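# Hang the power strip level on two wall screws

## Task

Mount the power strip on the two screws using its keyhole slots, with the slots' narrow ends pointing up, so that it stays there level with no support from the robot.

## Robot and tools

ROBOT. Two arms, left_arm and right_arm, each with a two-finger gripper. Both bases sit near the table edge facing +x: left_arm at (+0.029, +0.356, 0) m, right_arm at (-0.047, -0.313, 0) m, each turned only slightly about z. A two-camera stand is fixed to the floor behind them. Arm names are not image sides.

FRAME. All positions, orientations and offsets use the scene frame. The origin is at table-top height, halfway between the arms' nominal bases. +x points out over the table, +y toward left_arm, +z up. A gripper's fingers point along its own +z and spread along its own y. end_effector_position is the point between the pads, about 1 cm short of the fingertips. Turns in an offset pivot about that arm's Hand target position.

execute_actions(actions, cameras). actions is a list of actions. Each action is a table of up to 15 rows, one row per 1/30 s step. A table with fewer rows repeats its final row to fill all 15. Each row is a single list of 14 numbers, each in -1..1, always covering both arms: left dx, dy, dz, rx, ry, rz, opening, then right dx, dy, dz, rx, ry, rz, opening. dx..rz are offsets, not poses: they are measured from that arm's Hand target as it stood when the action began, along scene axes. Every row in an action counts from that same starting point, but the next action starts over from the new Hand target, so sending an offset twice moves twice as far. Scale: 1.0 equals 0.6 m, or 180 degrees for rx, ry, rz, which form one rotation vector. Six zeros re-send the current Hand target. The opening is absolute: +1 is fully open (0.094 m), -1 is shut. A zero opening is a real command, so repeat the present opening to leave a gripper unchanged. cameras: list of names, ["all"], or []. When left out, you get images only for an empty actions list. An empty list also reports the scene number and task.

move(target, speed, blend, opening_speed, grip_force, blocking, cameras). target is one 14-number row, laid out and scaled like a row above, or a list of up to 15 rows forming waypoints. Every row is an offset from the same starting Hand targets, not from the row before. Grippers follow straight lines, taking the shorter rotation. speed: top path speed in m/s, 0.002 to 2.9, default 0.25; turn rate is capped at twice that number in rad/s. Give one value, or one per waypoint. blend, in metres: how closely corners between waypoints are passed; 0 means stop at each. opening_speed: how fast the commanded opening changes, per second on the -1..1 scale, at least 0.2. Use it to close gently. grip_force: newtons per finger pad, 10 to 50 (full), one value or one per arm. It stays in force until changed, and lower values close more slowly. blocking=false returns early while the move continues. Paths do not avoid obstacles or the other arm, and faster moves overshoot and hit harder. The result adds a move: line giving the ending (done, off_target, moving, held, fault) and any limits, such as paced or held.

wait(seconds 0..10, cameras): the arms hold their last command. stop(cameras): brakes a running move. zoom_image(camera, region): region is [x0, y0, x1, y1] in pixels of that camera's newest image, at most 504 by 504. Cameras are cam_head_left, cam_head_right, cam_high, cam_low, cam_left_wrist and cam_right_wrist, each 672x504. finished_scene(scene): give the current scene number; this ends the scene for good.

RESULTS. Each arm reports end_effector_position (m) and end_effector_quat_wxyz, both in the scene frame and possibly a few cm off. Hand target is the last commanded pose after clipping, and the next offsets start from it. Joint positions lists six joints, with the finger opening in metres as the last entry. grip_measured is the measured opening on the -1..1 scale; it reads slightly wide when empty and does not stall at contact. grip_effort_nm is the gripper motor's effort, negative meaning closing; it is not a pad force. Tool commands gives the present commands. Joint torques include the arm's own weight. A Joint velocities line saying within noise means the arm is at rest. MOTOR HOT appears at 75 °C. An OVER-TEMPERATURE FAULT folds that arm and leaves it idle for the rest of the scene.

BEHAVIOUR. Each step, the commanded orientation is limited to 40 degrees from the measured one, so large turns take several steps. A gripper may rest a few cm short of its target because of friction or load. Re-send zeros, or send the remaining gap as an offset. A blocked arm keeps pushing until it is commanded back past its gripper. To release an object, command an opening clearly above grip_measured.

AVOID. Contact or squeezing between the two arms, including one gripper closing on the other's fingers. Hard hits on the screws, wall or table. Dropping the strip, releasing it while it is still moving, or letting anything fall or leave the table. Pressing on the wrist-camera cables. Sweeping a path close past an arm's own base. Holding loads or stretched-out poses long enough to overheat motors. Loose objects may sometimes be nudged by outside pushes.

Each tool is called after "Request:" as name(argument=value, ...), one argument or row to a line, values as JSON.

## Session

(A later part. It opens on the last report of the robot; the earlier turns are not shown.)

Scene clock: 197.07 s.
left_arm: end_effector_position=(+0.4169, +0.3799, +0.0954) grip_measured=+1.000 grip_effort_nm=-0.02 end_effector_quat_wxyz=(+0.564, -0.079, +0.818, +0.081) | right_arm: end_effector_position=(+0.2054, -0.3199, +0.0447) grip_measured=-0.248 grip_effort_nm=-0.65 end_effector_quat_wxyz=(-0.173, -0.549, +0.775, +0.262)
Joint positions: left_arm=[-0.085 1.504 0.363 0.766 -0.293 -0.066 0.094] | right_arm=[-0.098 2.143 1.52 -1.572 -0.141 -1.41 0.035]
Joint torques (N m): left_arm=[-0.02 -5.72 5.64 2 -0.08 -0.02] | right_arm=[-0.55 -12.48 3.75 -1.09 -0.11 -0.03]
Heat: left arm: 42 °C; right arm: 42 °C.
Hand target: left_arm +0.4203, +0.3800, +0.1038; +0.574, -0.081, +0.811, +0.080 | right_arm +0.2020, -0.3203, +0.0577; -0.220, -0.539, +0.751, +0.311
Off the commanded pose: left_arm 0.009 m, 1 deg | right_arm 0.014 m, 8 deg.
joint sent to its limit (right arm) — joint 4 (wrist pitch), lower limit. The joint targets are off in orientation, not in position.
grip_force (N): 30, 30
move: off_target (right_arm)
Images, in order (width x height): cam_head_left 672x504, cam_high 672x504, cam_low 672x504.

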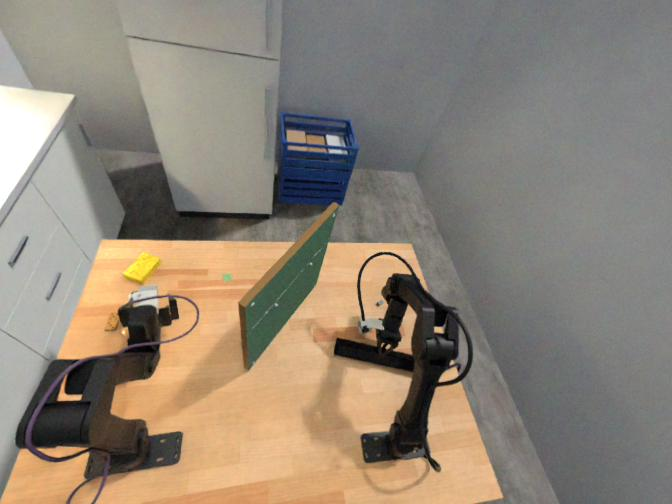

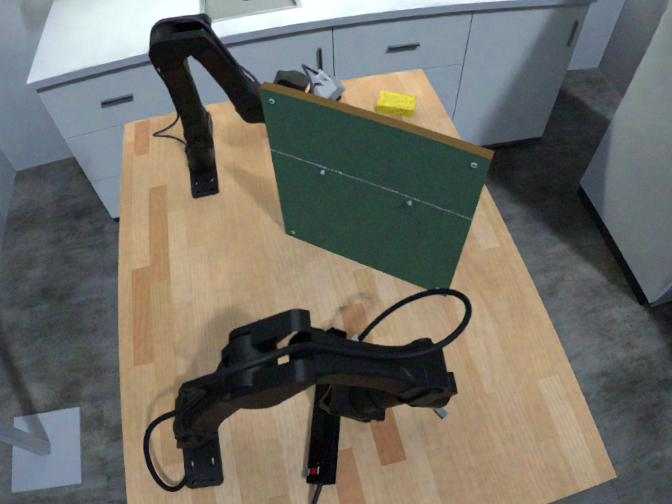

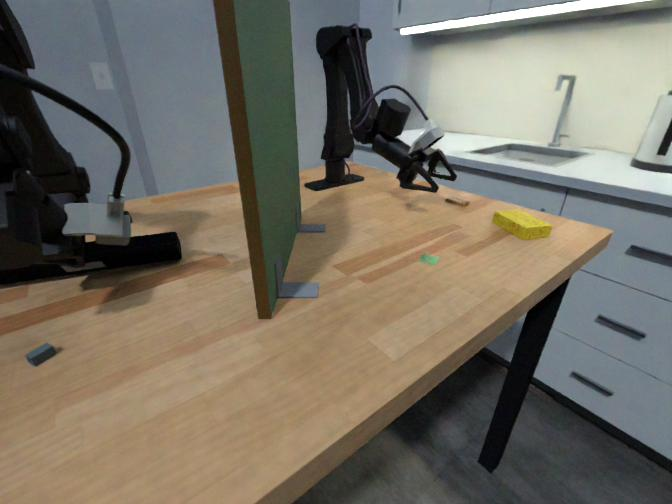

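Request:
move(
  target=[
    [0,0,0,0,0,0,1,0,0,-0.012,0,0,0,-0.45],
    [0,0,0,0,0,0,1,0,0,-0.012,0,0,0,0.06],
    [0,0,0,0,0,0,1,0.05,-0.017,-0.006,0,0,0,0.06],
  ],
  speed=0.06,
  opening_speed=0.5,
  cameras=["cam_low","cam_high","cam_head_left","cam_right_wrist"],
)

Scene clock: 212.37 s.
left_arm: end_effector_position=(+0.4169, +0.3799, +0.0954) grip_measured=+1.000 grip_effort_nm=-0.02 end_effector_quat_wxyz=(+0.564, -0.079, +0.818, +0.081) | right_arm: end_effector_position=(+0.2270, -0.3284, +0.0521) grip_measured=+0.057 grip_effort_nm=0.15 end_effector_quat_wxyz=(-0.146, -0.551, +0.787, +0.237)
Joint positions: left_arm=[-0.085 1.504 0.363 0.766 -0.293 -0.066 0.094] | right_arm=[-0.116 2.143 1.596 -1.572 -0.138 -1.41 0.05]
Joint torques (N m): left_arm=[-0.02 -5.76 5.61 2 -0.07 -0.02] | right_arm=[-0.64 -8.14 7.47 -0.99 -0.08 -0.09]
Heat: left arm: 42 °C; right arm: 40 °C.
Hand target: left_arm +0.4203, +0.3800, +0.1038; +0.574, -0.081, +0.811, +0.080 | right_arm +0.2320, -0.3305, +0.0541; -0.220, -0.539, +0.751, +0.311
Off the commanded pose: left_arm 0.009 m, 1 deg | right_arm 0.006 m, 13 deg.
joint sent to its limit (right arm) — joint 4 (wrist pitch), lower limit. The joint targets are off in orientation, not in position.
grip_force (N): 30, 30
move: off_target (right_arm); target 2's new opening was sent with right_arm's hand 0.007 m and 8 deg from that target
camera_calibration:
cam_right_wrist: T_world_to_cam=[[0.822897, -0.256578, -0.50696, -0.248103], [-0.0923666, -0.940775, 0.326207, -0.265618], [-0.560633, -0.221609, -0.79786, 0.190446], [0, 0, 0, 1]] pos_world=[0.286399, -0.27134, 0.112817]
Images, in order (width x height): cam_head_left 672x504, cam_high 672x504, cam_low 672x504, cam_right_wrist 672x504.

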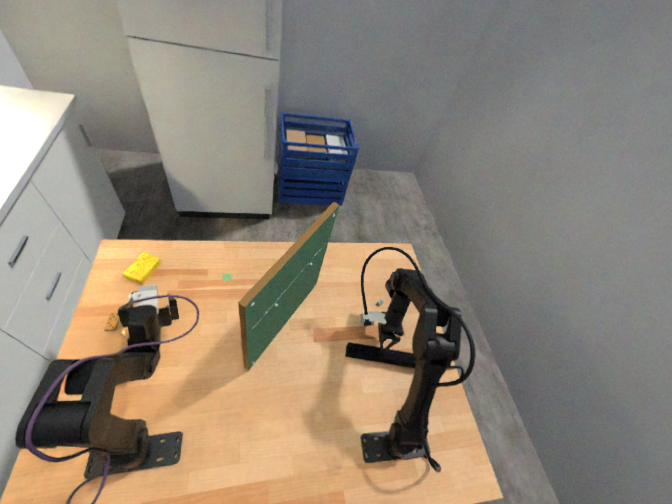

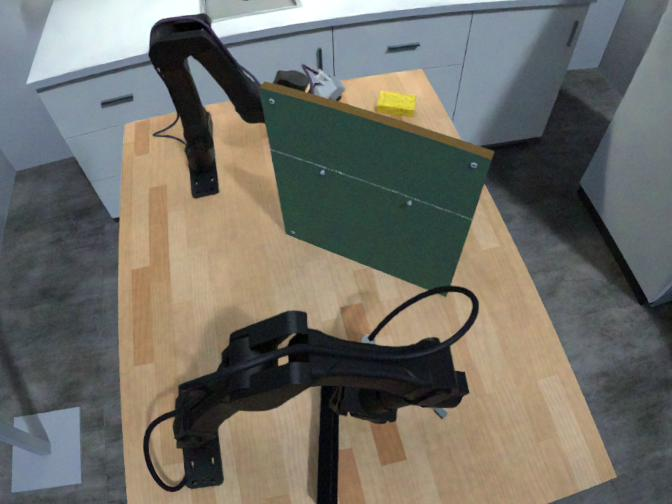

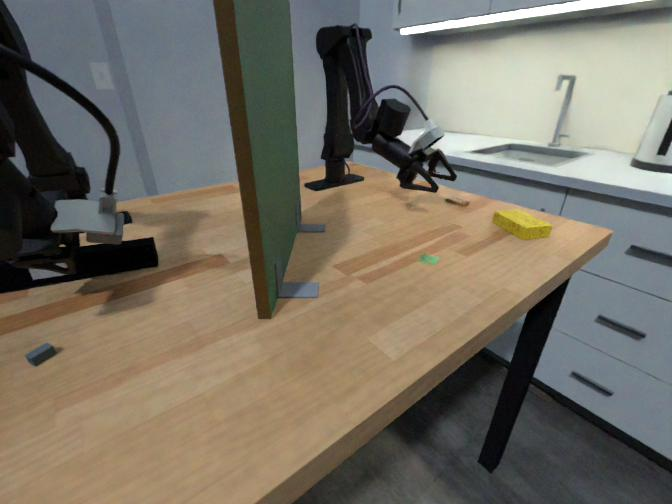

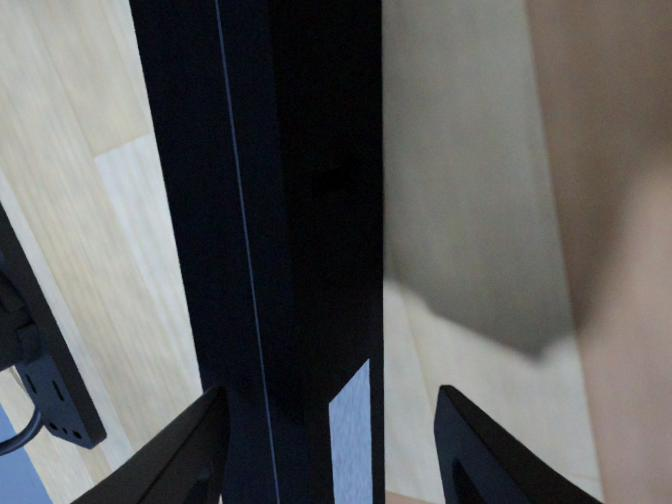

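Request:
move(
  target=[0,0,0,0,0,0,1,0.035,-0.012,0,0,0,0,0.06],
  speed=0.06,
  cameras=["cam_low","cam_head_left","cam_right_wrist"],
)

Scene clock: 218.33 s.
left_arm: end_effector_position=(+0.4169, +0.3799, +0.0954) grip_measured=+1.000 grip_effort_nm=-0.02 end_effector_quat_wxyz=(+0.564, -0.079, +0.818, +0.081) | right_arm: end_effector_position=(+0.2476, -0.3353, +0.0519) grip_measured=+0.057 grip_effort_nm=0.15 end_effector_quat_wxyz=(-0.130, -0.552, +0.793, +0.222)
Joint positions: left_arm=[-0.085 1.504 0.363 0.766 -0.293 -0.066 0.094] | right_arm=[-0.126 2.181 1.679 -1.573 -0.134 -1.41 0.05]
Joint torques (N m): left_arm=[-0.02 -5.74 5.64 2 -0.08 -0.01] | right_arm=[-0.62 -8.54 7.82 -0.93 -0.07 -0.16]
Heat: left arm: 42 °C; right arm: 41 °C.
Hand target: left_arm +0.4203, +0.3800, +0.1038; +0.574, -0.081, +0.811, +0.080 | right_arm +0.2530, -0.3377, +0.0541; -0.220, -0.539, +0.752, +0.311
Off the commanded pose: left_arm 0.009 m, 1 deg | right_arm 0.006 m, 15 deg.
joint sent to its limit (right arm) — joint 4 (wrist pitch), lower limit. The joint targets are off in orientation, not in position.
grip_force (N): 30, 30
move: off_target (right_arm)
camera_calibration:
cam_right_wrist: T_world_to_cam=[[0.842185, -0.268543, -0.467557, -0.277769], [-0.114541, -0.936461, 0.331544, -0.263531], [-0.526883, -0.225667, -0.819432, 0.191667], [0, 0, 0, 1]] pos_world=[0.304734, -0.278126, 0.114558]
Images, in order (width x height): cam_head_left 672x504, cam_low 672x504, cam_right_wrist 672x504.

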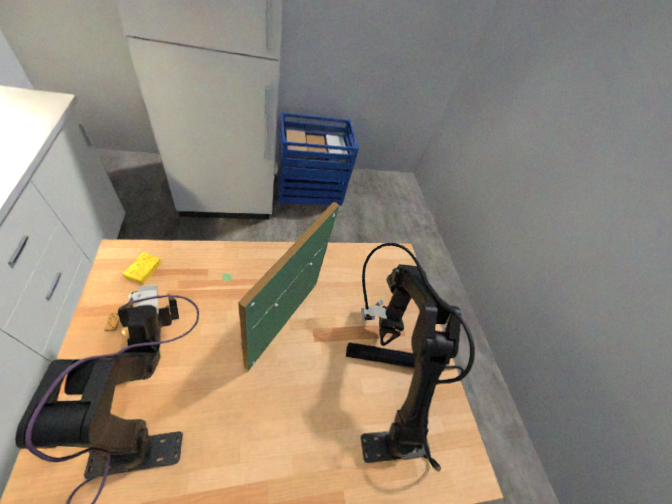

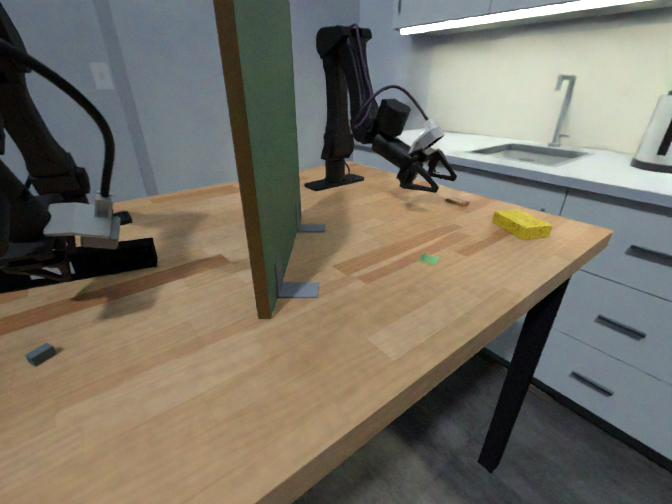

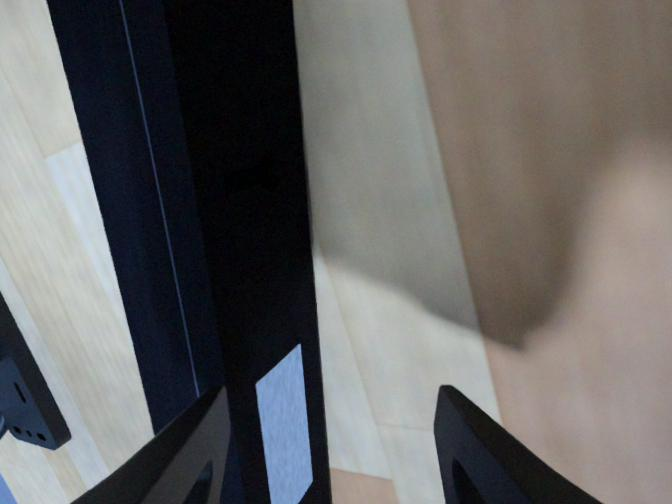

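Request:
move(
  target=[
    [0,0,0,0,0,0,1,0,0,0.1,0,0,0,1],
    [0,0,0,0,0,0,1,-0.083,0.027,0.11,-0.0806,-0.2366,0,1],
  ],
  cameras=["cam_low","cam_head_left","cam_right_wrist"],
)

Scene clock: 231.50 s.
left_arm: end_effector_position=(+0.4169, +0.3799, +0.0954) grip_measured=+1.000 grip_effort_nm=-0.02 end_effector_quat_wxyz=(+0.564, -0.079, +0.818, +0.081) | right_arm: end_effector_position=(+0.2035, -0.3226, +0.1173) grip_measured=+0.997 grip_effort_nm=0.15 end_effector_quat_wxyz=(-0.007, -0.584, +0.812, +0.007)
Joint positions: left_arm=[-0.085 1.504 0.363 0.766 -0.293 -0.066 0.094] | right_arm=[-0.01 1.51 1.214 -1.294 -0.003 -1.291 0.094]
Joint torques (N m): left_arm=[-0.03 -5.74 5.65 2 -0.07 -0.02] | right_arm=[0.38 -7.04 5 0.12 -0.04 0.06]
Heat: left arm: 42 °C; right arm: 41 °C.
Hand target: left_arm +0.4203, +0.3800, +0.1038; +0.574, -0.081, +0.811, +0.080 | right_arm +0.2031, -0.3215, +0.1201; +0.003, -0.583, +0.812, -0.001
Off the commanded pose: left_arm 0.009 m, 1 deg | right_arm 0.003 m, 1 deg.
grip_force (N): 30, 30
move: done
camera_calibration:
cam_right_wrist: T_world_to_cam=[[0.957765, -0.287365, 0.0104079, -0.292322], [-0.263413, -0.862268, 0.43256, -0.236087], [-0.115328, -0.417032, -0.901545, 0.0891306], [0, 0, 0, 1]] pos_world=[0.228067, -0.250403, 0.185519]
Images, in order (width x height): cam_head_left 672x504, cam_low 672x504, cam_right_wrist 672x504.

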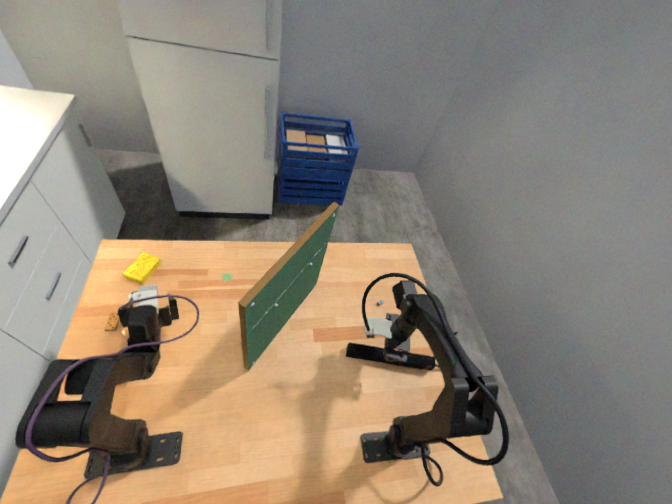

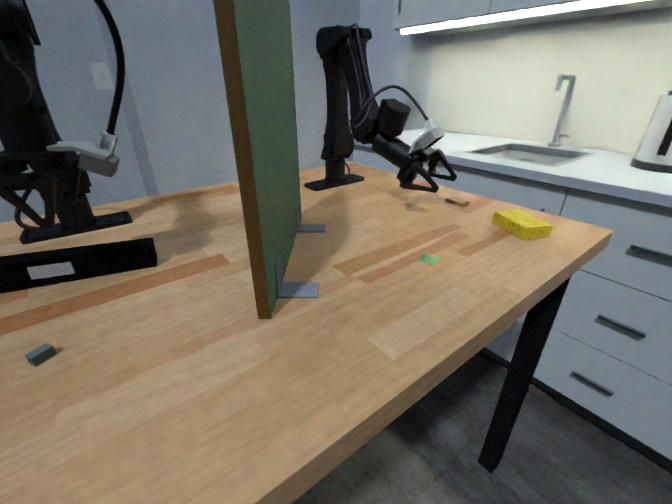

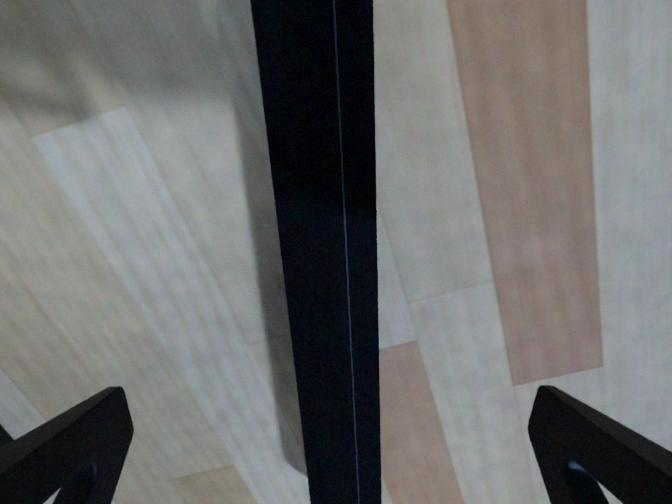

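Request:
move(
  target=[
    [0,0,0,0,0,0,1,0.003,0,-0.138,0,0,0,1],
    [0,0,0,0,0,0,1,0.003,0,-0.138,0,0,0,-0.45],
    [0,0,0,0,0,0,1,0,0,-0.06,0,0,0,-0.45],
    [0,0,0,0,0,0,1,-0.045,-0.0,-0.085,0.098,0.286,0,-0.45],
  ],
  grip_force=40,
)

Scene clock: 247.57 s.
left_arm: end_effector_position=(+0.4169, +0.3799, +0.0954) grip_measured=+1.000 grip_effort_nm=-0.02 end_effector_quat_wxyz=(+0.564, -0.079, +0.818, +0.081) | right_arm: end_effector_position=(+0.1867, -0.3292, +0.0628) grip_measured=-0.245 grip_effort_nm=-0.84 end_effector_quat_wxyz=(-0.150, -0.558, +0.783, +0.231)
Joint positions: left_arm=[-0.085 1.504 0.363 0.766 -0.293 -0.066 0.094] | right_arm=[-0.127 1.983 1.4 -1.535 -0.114 -1.431 0.035]
Joint torques (N m): left_arm=[0.01 -5.75 5.65 2 -0.08 -0.01] | right_arm=[-0.49 -7.13 4.75 -1.38 -0.38 -0.05]
Heat: left arm: 42 °C; right arm: 41 °C.
Hand target: left_arm +0.4203, +0.3800, +0.1038; +0.574, -0.081, +0.811, +0.080 | right_arm +0.1762, -0.3215, +0.0691; -0.262, -0.519, +0.724, +0.372
Off the commanded pose: left_arm 0.009 m, 1 deg | right_arm 0.015 m, 22 deg.
joint sent to its limit (right arm) — joint 4 (wrist pitch), lower limit. The joint targets are off in orientation, not in position.
grip_force (N): 40, 40
move: off_target (right_arm)

Request:
move(
  target=[0,0,0,0,0,0,1,-0.03,0.0,-0.03,0,0,0,-0.45],
)

Scene clock: 251.00 s.
left_arm: end_effector_position=(+0.4169, +0.3799, +0.0954) grip_measured=+1.000 grip_effort_nm=-0.02 end_effector_quat_wxyz=(+0.564, -0.079, +0.818, +0.081) | right_arm: end_effector_position=(+0.1707, -0.3285, +0.0448) grip_measured=-0.245 grip_effort_nm=-0.84 end_effector_quat_wxyz=(-0.186, -0.551, +0.768, +0.268)
Joint positions: left_arm=[-0.085 1.504 0.363 0.766 -0.293 -0.066 0.094] | right_arm=[-0.131 2.057 1.365 -1.537 -0.109 -1.446 0.035]
Joint torques (N m): left_arm=[-0.02 -5.75 5.64 2 -0.08 -0.01] | right_arm=[-0.69 -7.54 3.29 -1.52 -0.42 -0.11]
Heat: left arm: 42 °C; right arm: 40 °C.
Hand target: left_arm +0.4203, +0.3800, +0.1038; +0.574, -0.081, +0.811, +0.080 | right_arm +0.1582, -0.3215, +0.0511; -0.263, -0.519, +0.724, +0.372
Off the commanded pose: left_arm 0.009 m, 1 deg | right_arm 0.016 m, 16 deg.
joint sent to its limit (right arm) — joint 4 (wrist pitch), lower limit. The joint targets are off in orientation, not in position.
grip_force (N): 40, 40
move: off_target (right_arm)

Request:
move(
  target=[
    [0,0,0,0,0,0,1,0,0,0.16,0,0,0,-0.45],
    [0,0,0,0,0,0,1,0.103,0.18,0.165,0.051,0.039,-0.394,-0.45],
  ],
  blend=0.02,
  cameras=["cam_low","cam_head_left","cam_high"],
)

Scene clock: 276.03 s.
left_arm: end_effector_position=(+0.4169, +0.3799, +0.0954) grip_measured=+1.000 grip_effort_nm=-0.02 end_effector_quat_wxyz=(+0.564, -0.079, +0.818, +0.081) | right_arm: end_effector_position=(+0.2285, -0.2289, +0.1204) grip_measured=-0.246 grip_effort_nm=-0.84 end_effector_quat_wxyz=(+0.014, -0.055, +0.869, +0.492)
Joint positions: left_arm=[-0.085 1.504 0.363 0.766 -0.293 -0.066 0.094] | right_arm=[-0.215 1.826 1.19 -1.37 -0.967 -0.606 0.035]
Joint torques (N m): left_arm=[0.02 -5.74 5.64 2 -0.07 -0.02] | right_arm=[0.58 -10.3 3.9 -1.35 -1.32 0.72]
Heat: left arm: 42 °C; right arm: 39 °C.
Hand target: left_arm +0.4203, +0.3800, +0.1038; +0.574, -0.081, +0.811, +0.080 | right_arm +0.2199, -0.2135, +0.1501; +0.000, +0.001, +0.843, +0.537
Off the commanded pose: left_arm 0.009 m, 1 deg | right_arm 0.035 m, 9 deg.
grip_force (N): 40, 40
move: off_target (right_arm); limits=paced
Images, in order (width x height): cam_head_left 672x504, cam_high 672x504, cam_low 672x504.

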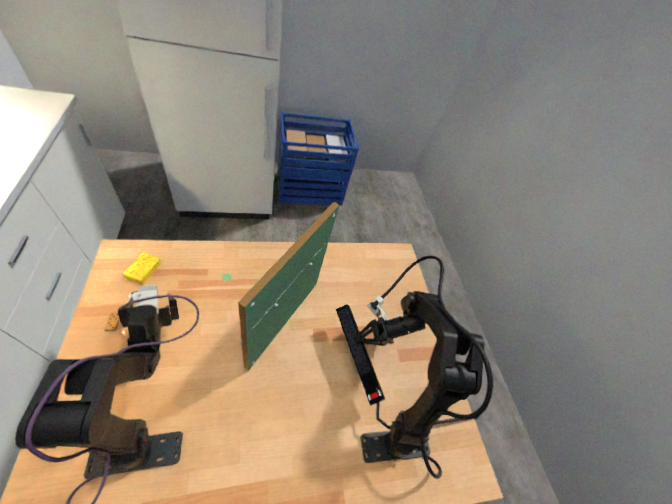

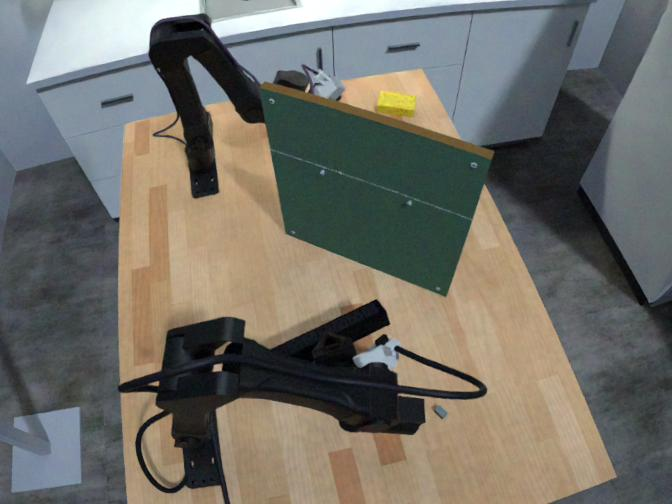

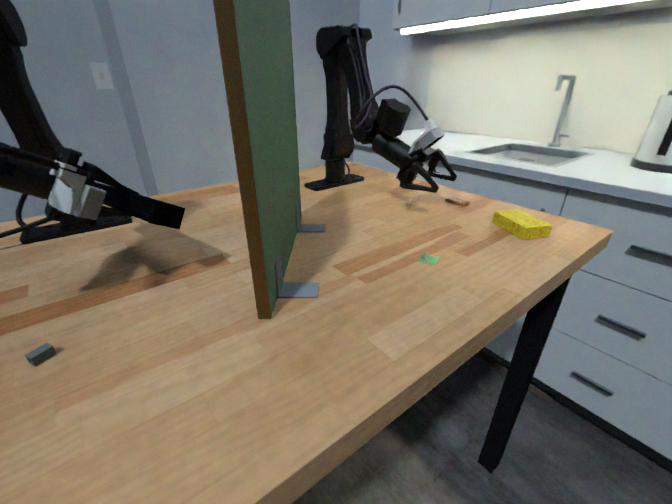

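Request:
move(
  target=[0,0,0,0,0,0,1,0,0.01,-0.10,0,0.025,0,-0.45],
  speed=0.12,
  cameras=["cam_low"],
)

Request:
zoom_image(
  camera="cam_low",
  region=[0, 130, 220, 270],
)

Scene clock: 284.63 s.
left_arm: end_effector_position=(+0.4169, +0.3799, +0.0954) grip_measured=+1.000 grip_effort_nm=-0.02 end_effector_quat_wxyz=(+0.564, -0.079, +0.818, +0.081) | right_arm: end_effector_position=(+0.2289, -0.2178, +0.0785) grip_measured=-0.247 grip_effort_nm=-0.84 end_effector_quat_wxyz=(-0.005, -0.019, +0.863, +0.504)
Joint positions: left_arm=[-0.085 1.504 0.363 0.766 -0.293 -0.066 0.094] | right_arm=[-0.186 1.896 1.081 -1.168 -1.004 -0.492 0.035]
Joint torques (N m): left_arm=[-0.05 -5.75 5.67 2 -0.07 -0.02] | right_arm=[0.7 -7.39 3.29 -1.01 -1.01 0.35]
Heat: left arm: 42 °C; right arm: 39 °C.
Hand target: left_arm +0.4203, +0.3800, +0.1038; +0.574, -0.081, +0.811, +0.080 | right_arm +0.2200, -0.2075, +0.0901; -0.033, +0.022, +0.843, +0.537
Off the commanded pose: left_arm 0.009 m, 1 deg | right_arm 0.018 m, 7 deg.
grip_force (N): 40, 40
move: off_target (right_arm)
Images, in order (width x height): cam_low 672x504.

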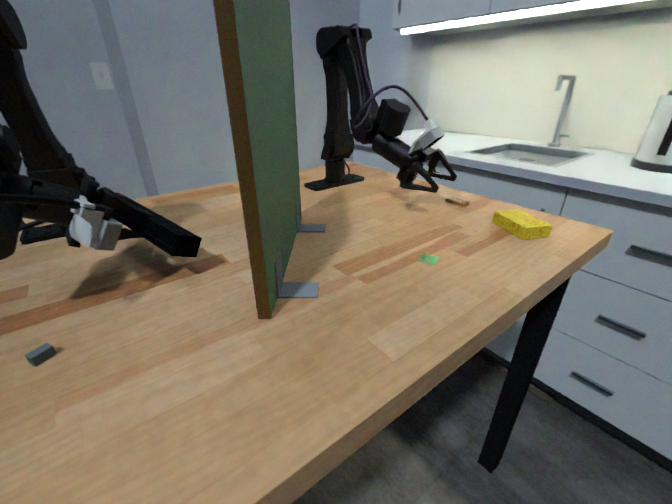

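Scaled by 2.291.

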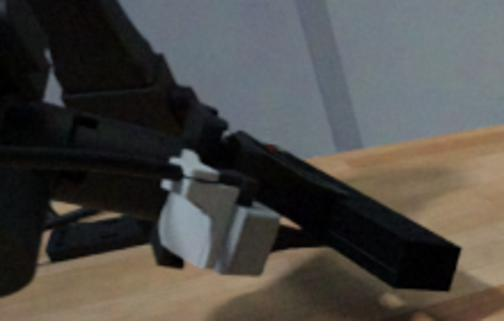

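Request:
move(
  target=[
    [0,0,0,0,0,0,1,0,0,-0.064,0,0,0,-0.45],
    [0,0,0,0,0,0,1,0,0,-0.05,0,0,0,-0.05],
    [0,0,0,0,0,0,1,0,-0.06,-0.044,0,0,0,-0.05],
    [0,0,0,0,0,0,1,0,-0.13,0.02,0,0,0,0.2],
  ],
  speed=0.07,
  opening_speed=0.4,
  cameras=["cam_low","cam_high","cam_head_left","cam_head_right","cam_right_wrist"],
)

Scene clock: 297.23 s.
left_arm: end_effector_position=(+0.4169, +0.3799, +0.0954) grip_measured=+1.000 grip_effort_nm=-0.02 end_effector_quat_wxyz=(+0.564, -0.079, +0.818, +0.081) | right_arm: end_effector_position=(+0.2139, -0.2827, +0.0991) grip_measured=+0.197 grip_effort_nm=0.15 end_effector_quat_wxyz=(-0.042, +0.032, +0.844, +0.533)
Joint positions: left_arm=[-0.085 1.504 0.363 0.766 -0.293 -0.066 0.094] | right_arm=[-0.429 2.017 1.227 -1.577 -0.914 -0.794 0.056]
Joint torques (N m): left_arm=[-0.01 -5.74 5.68 2 -0.07 -0.03] | right_arm=[-0.34 -6.89 6.2 -1.18 -0.33 -0.23]
Heat: left arm: 42 °C; right arm: 39 °C.
Hand target: left_arm +0.4203, +0.3800, +0.1038; +0.574, -0.081, +0.811, +0.080 | right_arm +0.2200, -0.2854, +0.1022; -0.033, +0.022, +0.843, +0.537
Off the commanded pose: left_arm 0.009 m, 1 deg | right_arm 0.007 m, 2 deg.
joint sent to its limit (right arm) — joint 4 (wrist pitch), lower limit. The joint targets still meet the commanded pose.
grip_force (N): 40, 40
move: done; target 2's new opening was sent with right_arm's hand 0.015 m and 4 deg from that target
camera_calibration:
cam_right_wrist: T_world_to_cam=[[-0.0658906, -0.456341, -0.887362, -0.0305433], [-0.8829, -0.387683, 0.264932, 0.0922434], [-0.464914, 0.800909, -0.377359, 0.457668], [0, 0, 0, 1]] pos_world=[0.292206, -0.344727, 0.121164]
Images, in order (width x height): cam_head_left 672x504, cam_head_right 672x504, cam_high 672x504, cam_low 672x504, cam_right_wrist 672x504.

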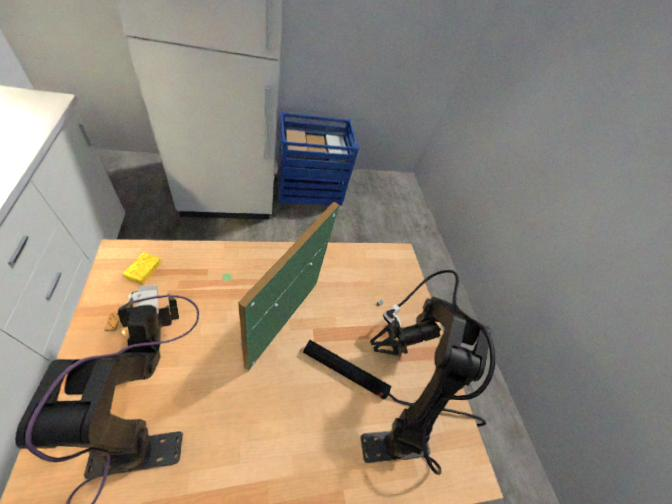

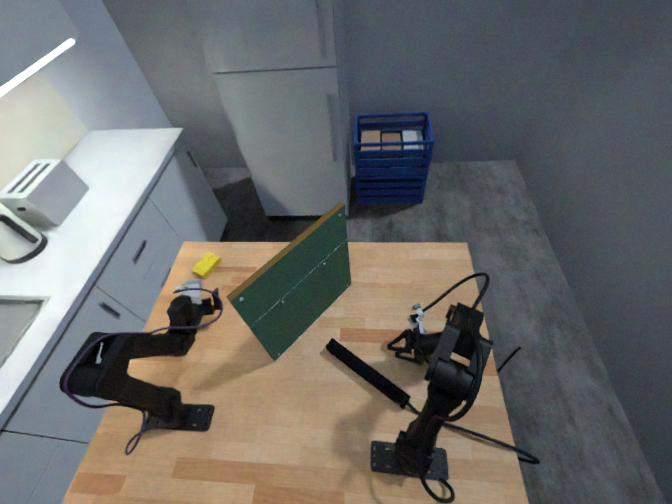

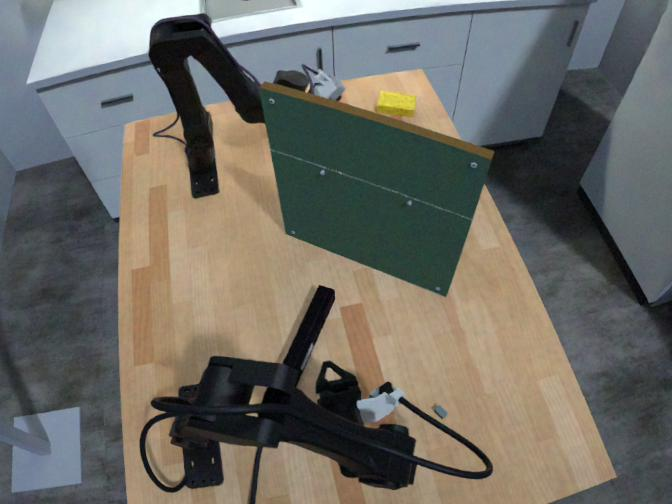

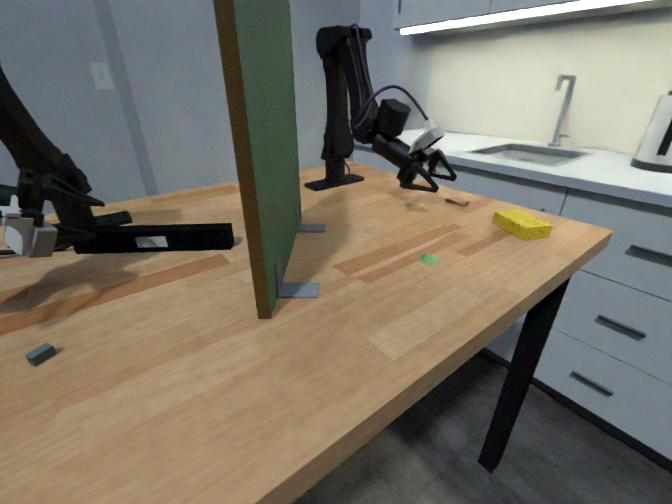

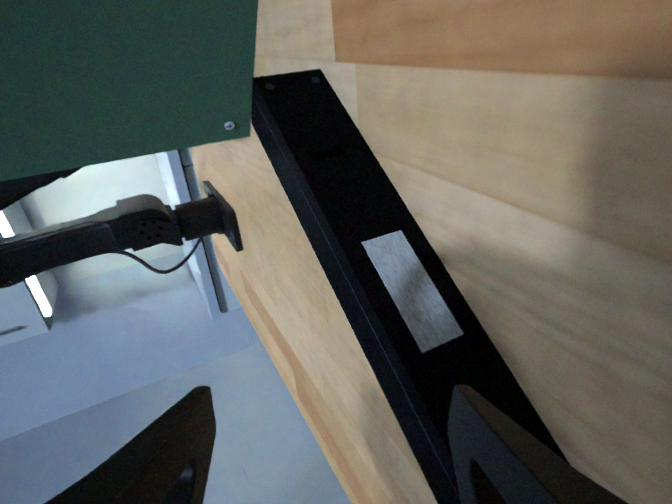

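Request:
move(
  target=[
    [0,0,0,0,0,0,1,0,-0.05,0.12,0,0,0,1],
    [0,0,0,0,0,0,1,-0.10,0.15,0.08,-0.3226,-0.1924,0.2835,1],
  ],
  blend=0.03,
  cameras=["cam_right_wrist","cam_high"],
)

Scene clock: 318.30 s.
left_arm: end_effector_position=(+0.4169, +0.3799, +0.0954) grip_measured=+1.000 grip_effort_nm=-0.02 end_effector_quat_wxyz=(+0.564, -0.079, +0.818, +0.081) | right_arm: end_effector_position=(+0.1594, -0.1953, +0.1457) grip_measured=+0.997 grip_effort_nm=0.15 end_effector_quat_wxyz=(-0.020, -0.461, +0.887, +0.003)
Joint positions: left_arm=[-0.085 1.504 0.363 0.766 -0.293 -0.066 0.094] | right_arm=[0.542 1.48 1.297 -1.427 -0.008 -0.45 0.094]
Joint torques (N m): left_arm=[-0.03 -5.72 5.67 2 -0.08 -0.02] | right_arm=[0.39 -7.47 5.19 0.13 0.09 0.08]
Heat: left arm: 42 °C; right arm: 39 °C.
Hand target: left_arm +0.4203, +0.3800, +0.1038; +0.574, -0.081, +0.811, +0.080 | right_arm +0.1600, -0.1954, +0.1501; +0.000, -0.459, +0.888, +0.000
Off the commanded pose: left_arm 0.009 m, 1 deg | right_arm 0.004 m, 2 deg.
grip_force (N): 40, 40
move: done
camera_calibration:
cam_right_wrist: T_world_to_cam=[[0.836568, -0.547841, 0.00491573, -0.244556], [-0.488716, -0.742166, 0.458635, -0.094592], [-0.247611, -0.386082, -0.888611, 0.187978], [0, 0, 0, 1]] pos_world=[0.204904, -0.131606, 0.211625]
Images, in order (width x height): cam_high 672x504, cam_right_wrist 672x504.

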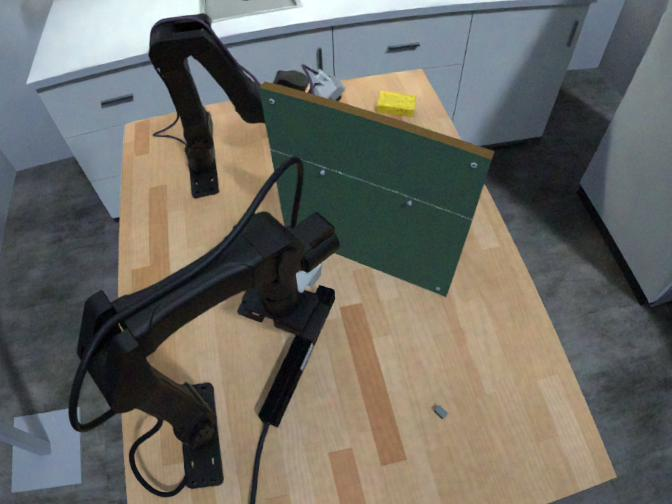

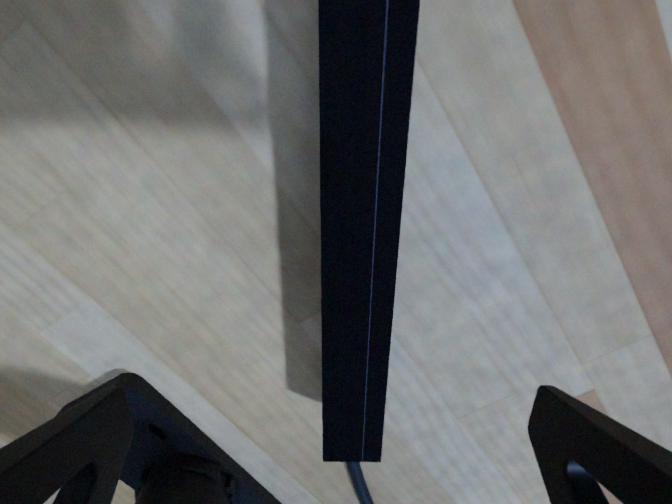

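Request:
move(
  target=[
    [0,0,0,0,0,0,1,0.005,-0.004,-0.17,0,0,0,1],
    [0,0,0,0,0,0,1,0.005,-0.004,-0.17,0,0,0,-0.45],
    [0,0,0,0,0,0,1,0,0,0.0,0,0,0,-0.45],
  ],
)

Request:
move(
  target=[0,0,0,0,0,0,1,0.1,-0.02,-0.05,0.3226,0.1924,-0.2835,-0.45],
)

Scene clock: 331.60 s.
left_arm: end_effector_position=(+0.4169, +0.3799, +0.0954) grip_measured=+1.000 grip_effort_nm=-0.02 end_effector_quat_wxyz=(+0.564, -0.079, +0.818, +0.081) | right_arm: end_effector_position=(+0.1559, -0.1992, +0.1386) grip_measured=-0.447 grip_effort_nm=-0.14 end_effector_quat_wxyz=(-0.020, -0.460, +0.888, +0.001)
Joint positions: left_arm=[-0.085 1.504 0.363 0.766 -0.293 -0.066 0.094] | right_arm=[0.539 1.461 1.252 -1.402 -0.002 -0.45 0.026]
Joint torques (N m): left_arm=[-0.02 -5.76 5.61 2 -0.08 -0.02] | right_arm=[0.5 -5.98 8.61 -0.05 0.03 0.06]
Heat: left arm: 42 °C; right arm: 39 °C.
Hand target: left_arm +0.4203, +0.3800, +0.1038; +0.574, -0.081, +0.811, +0.080 | right_arm +0.1600, -0.1955, +0.1501; +0.000, -0.459, +0.889, +0.000
Off the commanded pose: left_arm 0.009 m, 1 deg | right_arm 0.013 m, 2 deg.
grip_force (N): 40, 40
move: off_target (right_arm)

Scene clock: 335.30 s.
left_arm: end_effector_position=(+0.4169, +0.3799, +0.0954) grip_measured=+1.000 grip_effort_nm=-0.02 end_effector_quat_wxyz=(+0.564, -0.079, +0.818, +0.081) | right_arm: end_effector_position=(+0.2171, -0.2092, +0.1199) grip_measured=-0.447 grip_effort_nm=-0.14 end_effector_quat_wxyz=(-0.041, +0.017, +0.850, +0.525)
Joint positions: left_arm=[-0.085 1.504 0.363 0.766 -0.293 -0.066 0.094] | right_arm=[-0.176 1.826 1.126 -1.358 -1.042 -0.454 0.026]
Joint torques (N m): left_arm=[0.01 -5.76 5.61 1.99 -0.07 -0.02] | right_arm=[-0.35 -6.28 4.08 -0.48 -0.65 -0.05]
Heat: left arm: 42 °C; right arm: 39 °C.
Hand target: left_arm +0.4203, +0.3800, +0.1038; +0.574, -0.081, +0.811, +0.080 | right_arm +0.2201, -0.2074, +0.1202; -0.033, +0.021, +0.843, +0.537
Off the commanded pose: left_arm 0.009 m, 1 deg | right_arm 0.003 m, 2 deg.
grip_force (N): 40, 40
move: done

Request:
execute_actions(
  actions=[],
  cameras=["cam_high","cam_head_left","cam_low"],
)

Scene clock: 338.50 s.
left_arm: end_effector_position=(+0.4169, +0.3799, +0.0954) grip_measured=+1.000 grip_effort_nm=-0.02 end_effector_quat_wxyz=(+0.564, -0.079, +0.818, +0.081) | right_arm: end_effector_position=(+0.2172, -0.2092, +0.1199) grip_measured=-0.447 grip_effort_nm=-0.14 end_effector_quat_wxyz=(-0.041, +0.017, +0.850, +0.525)
Joint positions: left_arm=[-0.085 1.504 0.363 0.766 -0.293 -0.066 0.094] | right_arm=[-0.176 1.826 1.126 -1.358 -1.042 -0.453 0.026]
Joint velocities: within noise
Joint torques (N m): left_arm=[-0.03 -5.75 5.64 2 -0.07 -0.01] | right_arm=[-0.25 -6.27 4.11 -0.5 -0.69 -0.09]
Heat: left arm: 42 °C; right arm: 39 °C.
Hand target: left_arm +0.4203, +0.3800, +0.1038; +0.574, -0.081, +0.811, +0.080 | right_arm +0.2201, -0.2074, +0.1202; -0.033, +0.021, +0.843, +0.537
Tool commands: left_gripper/opening=+1.0 right_gripper/opening=-0.45
Off the commanded pose: left_arm 0.009 m, 1 deg | right_arm 0.003 m, 2 deg.
grip_force (N): 40, 40
Images, in order (width x height): cam_head_left 672x504, cam_high 672x504, cam_low 672x504.

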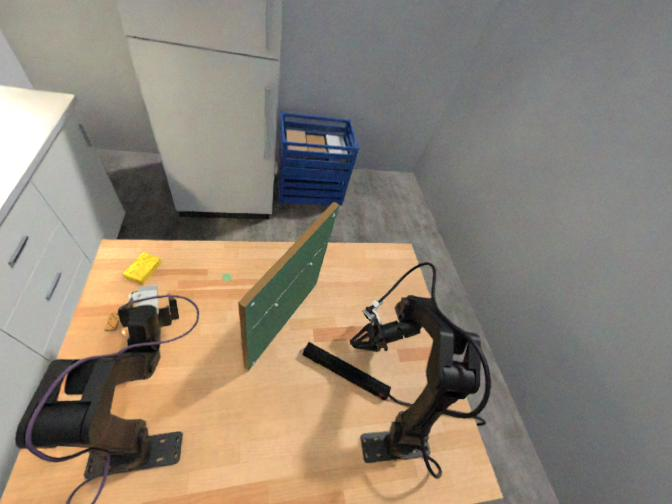

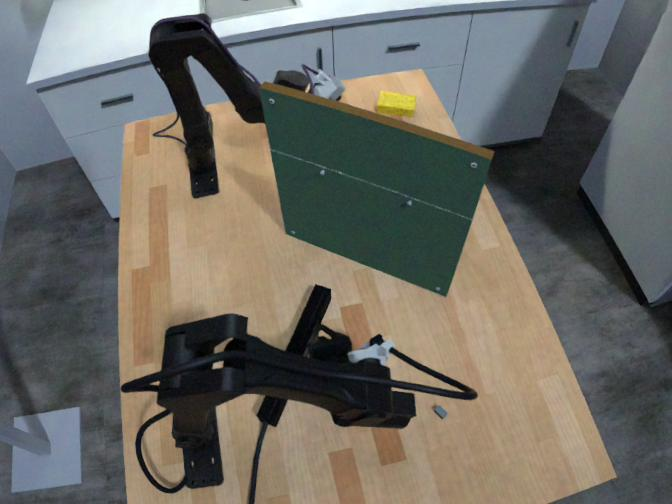

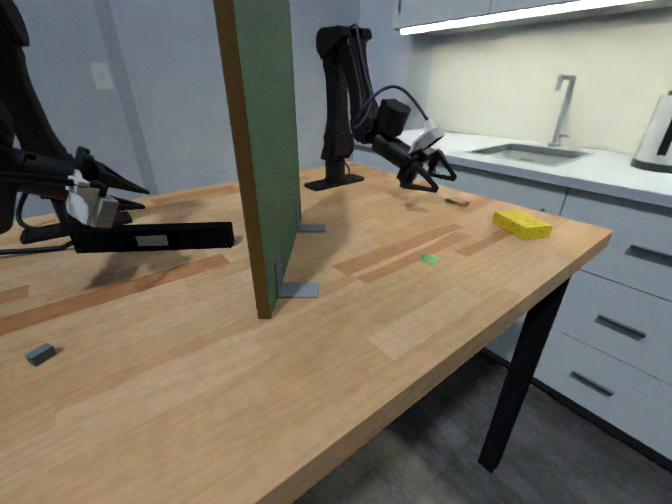

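Request:
move(
  target=[
    [0,0,0,0,0,0,1,0,-0.03,0.08,0,0,0,1],
    [0,0,0,0,0,0,1,-0.1,0.018,0.06,-0.3226,-0.1924,0.2835,1],
    [0,0,0,0,0,0,1,-0.1,0.018,-0.138,-0.3226,-0.1924,0.2835,1],
    [0,0,0,0,0,0,1,-0.1,0.018,-0.138,-0.3226,-0.1924,0.2835,-0.45],
  ],
  blend=[0.03,0,0,0],
)

Scene clock: 350.40 s.
left_arm: end_effector_position=(+0.4169, +0.3799, +0.0954) grip_measured=+1.000 grip_effort_nm=-0.01 end_effector_quat_wxyz=(+0.564, -0.079, +0.818, +0.081) | right_arm: end_effector_position=(+0.1601, -0.1978, +0.0413) grip_measured=-0.256 grip_effort_nm=-0.78 end_effector_quat_wxyz=(-0.001, -0.461, +0.887, +0.000)
Joint positions: left_arm=[-0.085 1.504 0.363 0.766 -0.293 -0.066 0.094] | right_arm=[0.537 1.503 0.898 -0.967 0 -0.454 0.035]
Joint torques (N m): left_arm=[-0.03 -5.74 5.63 2 -0.08 -0.02] | right_arm=[0.29 -4.37 4.85 0.25 -0.06 0.08]
Heat: left arm: 42 °C; right arm: 39 °C.
Hand target: left_arm +0.4203, +0.3800, +0.1038; +0.574, -0.081, +0.811, +0.080 | right_arm +0.1601, -0.1966, +0.0374; +0.000, -0.459, +0.889, +0.000
Off the commanded pose: left_arm 0.009 m, 1 deg | right_arm 0.004 m, 0 deg.
grip_force (N): 40, 40
move: done; blend cut to 0.0256 m at target 1

Gripped. Lift and lean.

Request:
move(
  target=[
    [0,0,0,0,0,0,1,0,0,0.15,0,0,0,-0.45],
    [0,0,0,0,0,0,1,0.1,-0.01,0.155,0.3226,0.1924,-0.2835,-0.45],
  ],
  blend=0.01,
)

Request:
move(
  target=[0,0,0,0,0,0,1,0,0,-0.055,0,0.02,0,-0.45],
)

Scene clock: 358.53 s.
left_arm: end_effector_position=(+0.4169, +0.3799, +0.0954) grip_measured=+1.000 grip_effort_nm=-0.02 end_effector_quat_wxyz=(+0.564, -0.079, +0.818, +0.081) | right_arm: end_effector_position=(+0.2195, -0.2128, +0.1165) grip_measured=-0.257 grip_effort_nm=-0.84 end_effector_quat_wxyz=(-0.025, -0.017, +0.868, +0.496)
Joint positions: left_arm=[-0.085 1.504 0.363 0.766 -0.293 -0.066 0.094] | right_arm=[-0.164 1.808 1.146 -1.332 -0.981 -0.467 0.035]
Joint torques (N m): left_arm=[-0.01 -5.74 5.65 2 -0.08 -0.02] | right_arm=[-0.17 -6.46 4.23 -0.81 -1.27 0.38]
Heat: left arm: 41 °C; right arm: 39 °C.
Hand target: left_arm +0.4203, +0.3800, +0.1038; +0.574, -0.081, +0.811, +0.080 | right_arm +0.2201, -0.2026, +0.1304; -0.033, +0.022, +0.842, +0.537
Off the commanded pose: left_arm 0.009 m, 1 deg | right_arm 0.017 m, 7 deg.
grip_force (N): 40, 40
move: off_target (right_arm)

Scene clock: 359.60 s.
left_arm: end_effector_position=(+0.4169, +0.3799, +0.0954) grip_measured=+1.000 grip_effort_nm=-0.02 end_effector_quat_wxyz=(+0.564, -0.079, +0.818, +0.081) | right_arm: end_effector_position=(+0.2192, -0.2125, +0.0851) grip_measured=-0.257 grip_effort_nm=-0.84 end_effector_quat_wxyz=(-0.053, +0.007, +0.864, +0.501)
Joint positions: left_arm=[-0.085 1.504 0.363 0.766 -0.293 -0.066 0.094] | right_arm=[-0.164 1.897 1.104 -1.252 -0.984 -0.439 0.035]
Joint torques (N m): left_arm=[0.01 -5.75 5.64 2 -0.08 0] | right_arm=[0.21 -6.89 3.74 -0.85 -1.16 0.31]
Heat: left arm: 41 °C; right arm: 39 °C.
Hand target: left_arm +0.4203, +0.3800, +0.1038; +0.574, -0.081, +0.811, +0.080 | right_arm +0.2201, -0.2027, +0.0974; -0.059, +0.038, +0.841, +0.536
Off the commanded pose: left_arm 0.009 m, 1 deg | right_arm 0.016 m, 6 deg.
grip_force (N): 40, 40
move: off_target (right_arm)

Request:
move(
  target=[0,0,0,0,0,0,1,0,0,-0.084,0,-0.012,0,-0.45],
  speed=0.08,
  cameras=["cam_low","cam_head_right"],
)

Request:
zoom_image(
  camera="cam_low",
  region=[0, 150, 240, 280],
)

Request:
zoom_image(
  camera="cam_head_right",
  region=[320, 290, 460, 420],
)

Scene clock: 369.73 s.
left_arm: end_effector_position=(+0.4169, +0.3799, +0.0954) grip_measured=+1.000 grip_effort_nm=-0.02 end_effector_quat_wxyz=(+0.564, -0.079, +0.818, +0.081) | right_arm: end_effector_position=(+0.2226, -0.2090, +0.0441) grip_measured=-0.257 grip_effort_nm=-0.84 end_effector_quat_wxyz=(-0.029, -0.001, +0.857, +0.515)
Joint positions: left_arm=[-0.085 1.504 0.363 0.766 -0.293 -0.066 0.094] | right_arm=[-0.164 1.986 1.016 -1.044 -1.025 -0.453 0.035]
Joint torques (N m): left_arm=[-0.02 -5.74 5.63 2.01 -0.07 -0.01] | right_arm=[0.24 -6.2 3.08 -0.65 -0.87 0.33]
Heat: left arm: 41 °C; right arm: 38 °C.
Hand target: left_arm +0.4203, +0.3800, +0.1038; +0.574, -0.081, +0.811, +0.080 | right_arm +0.2201, -0.2026, +0.0470; -0.043, +0.028, +0.842, +0.537
Off the commanded pose: left_arm 0.009 m, 1 deg | right_arm 0.007 m, 5 deg.
grip_force (N): 40, 40
move: off_target (right_arm)
Images, in order (width x height): cam_head_right 672x504, cam_low 672x504.

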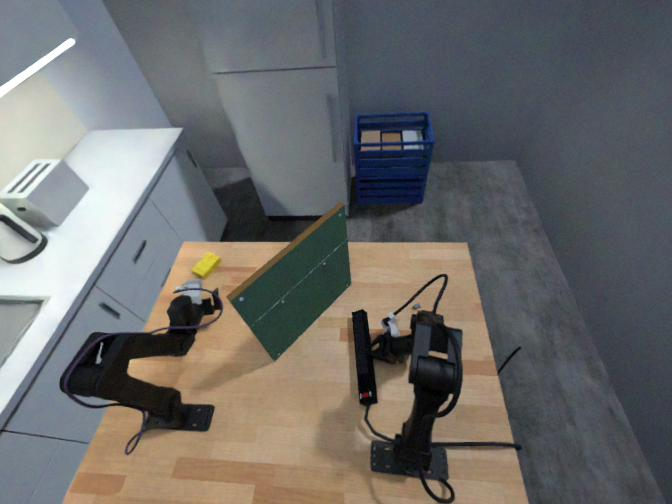

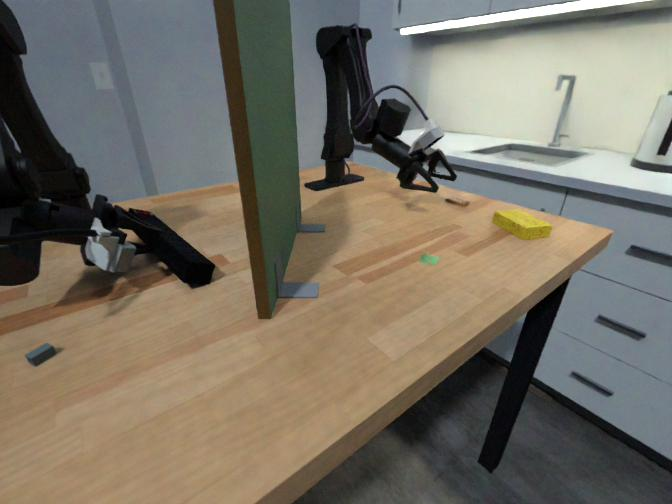

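Scaled by 2.100.

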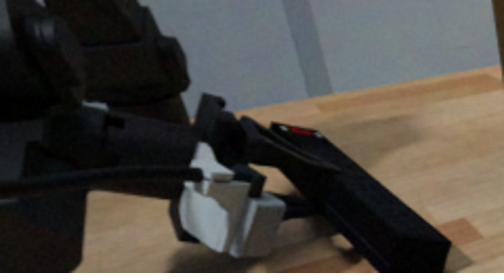

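Scaled by 3.600.

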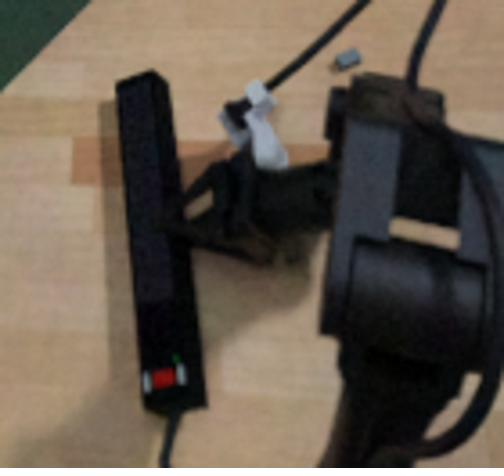

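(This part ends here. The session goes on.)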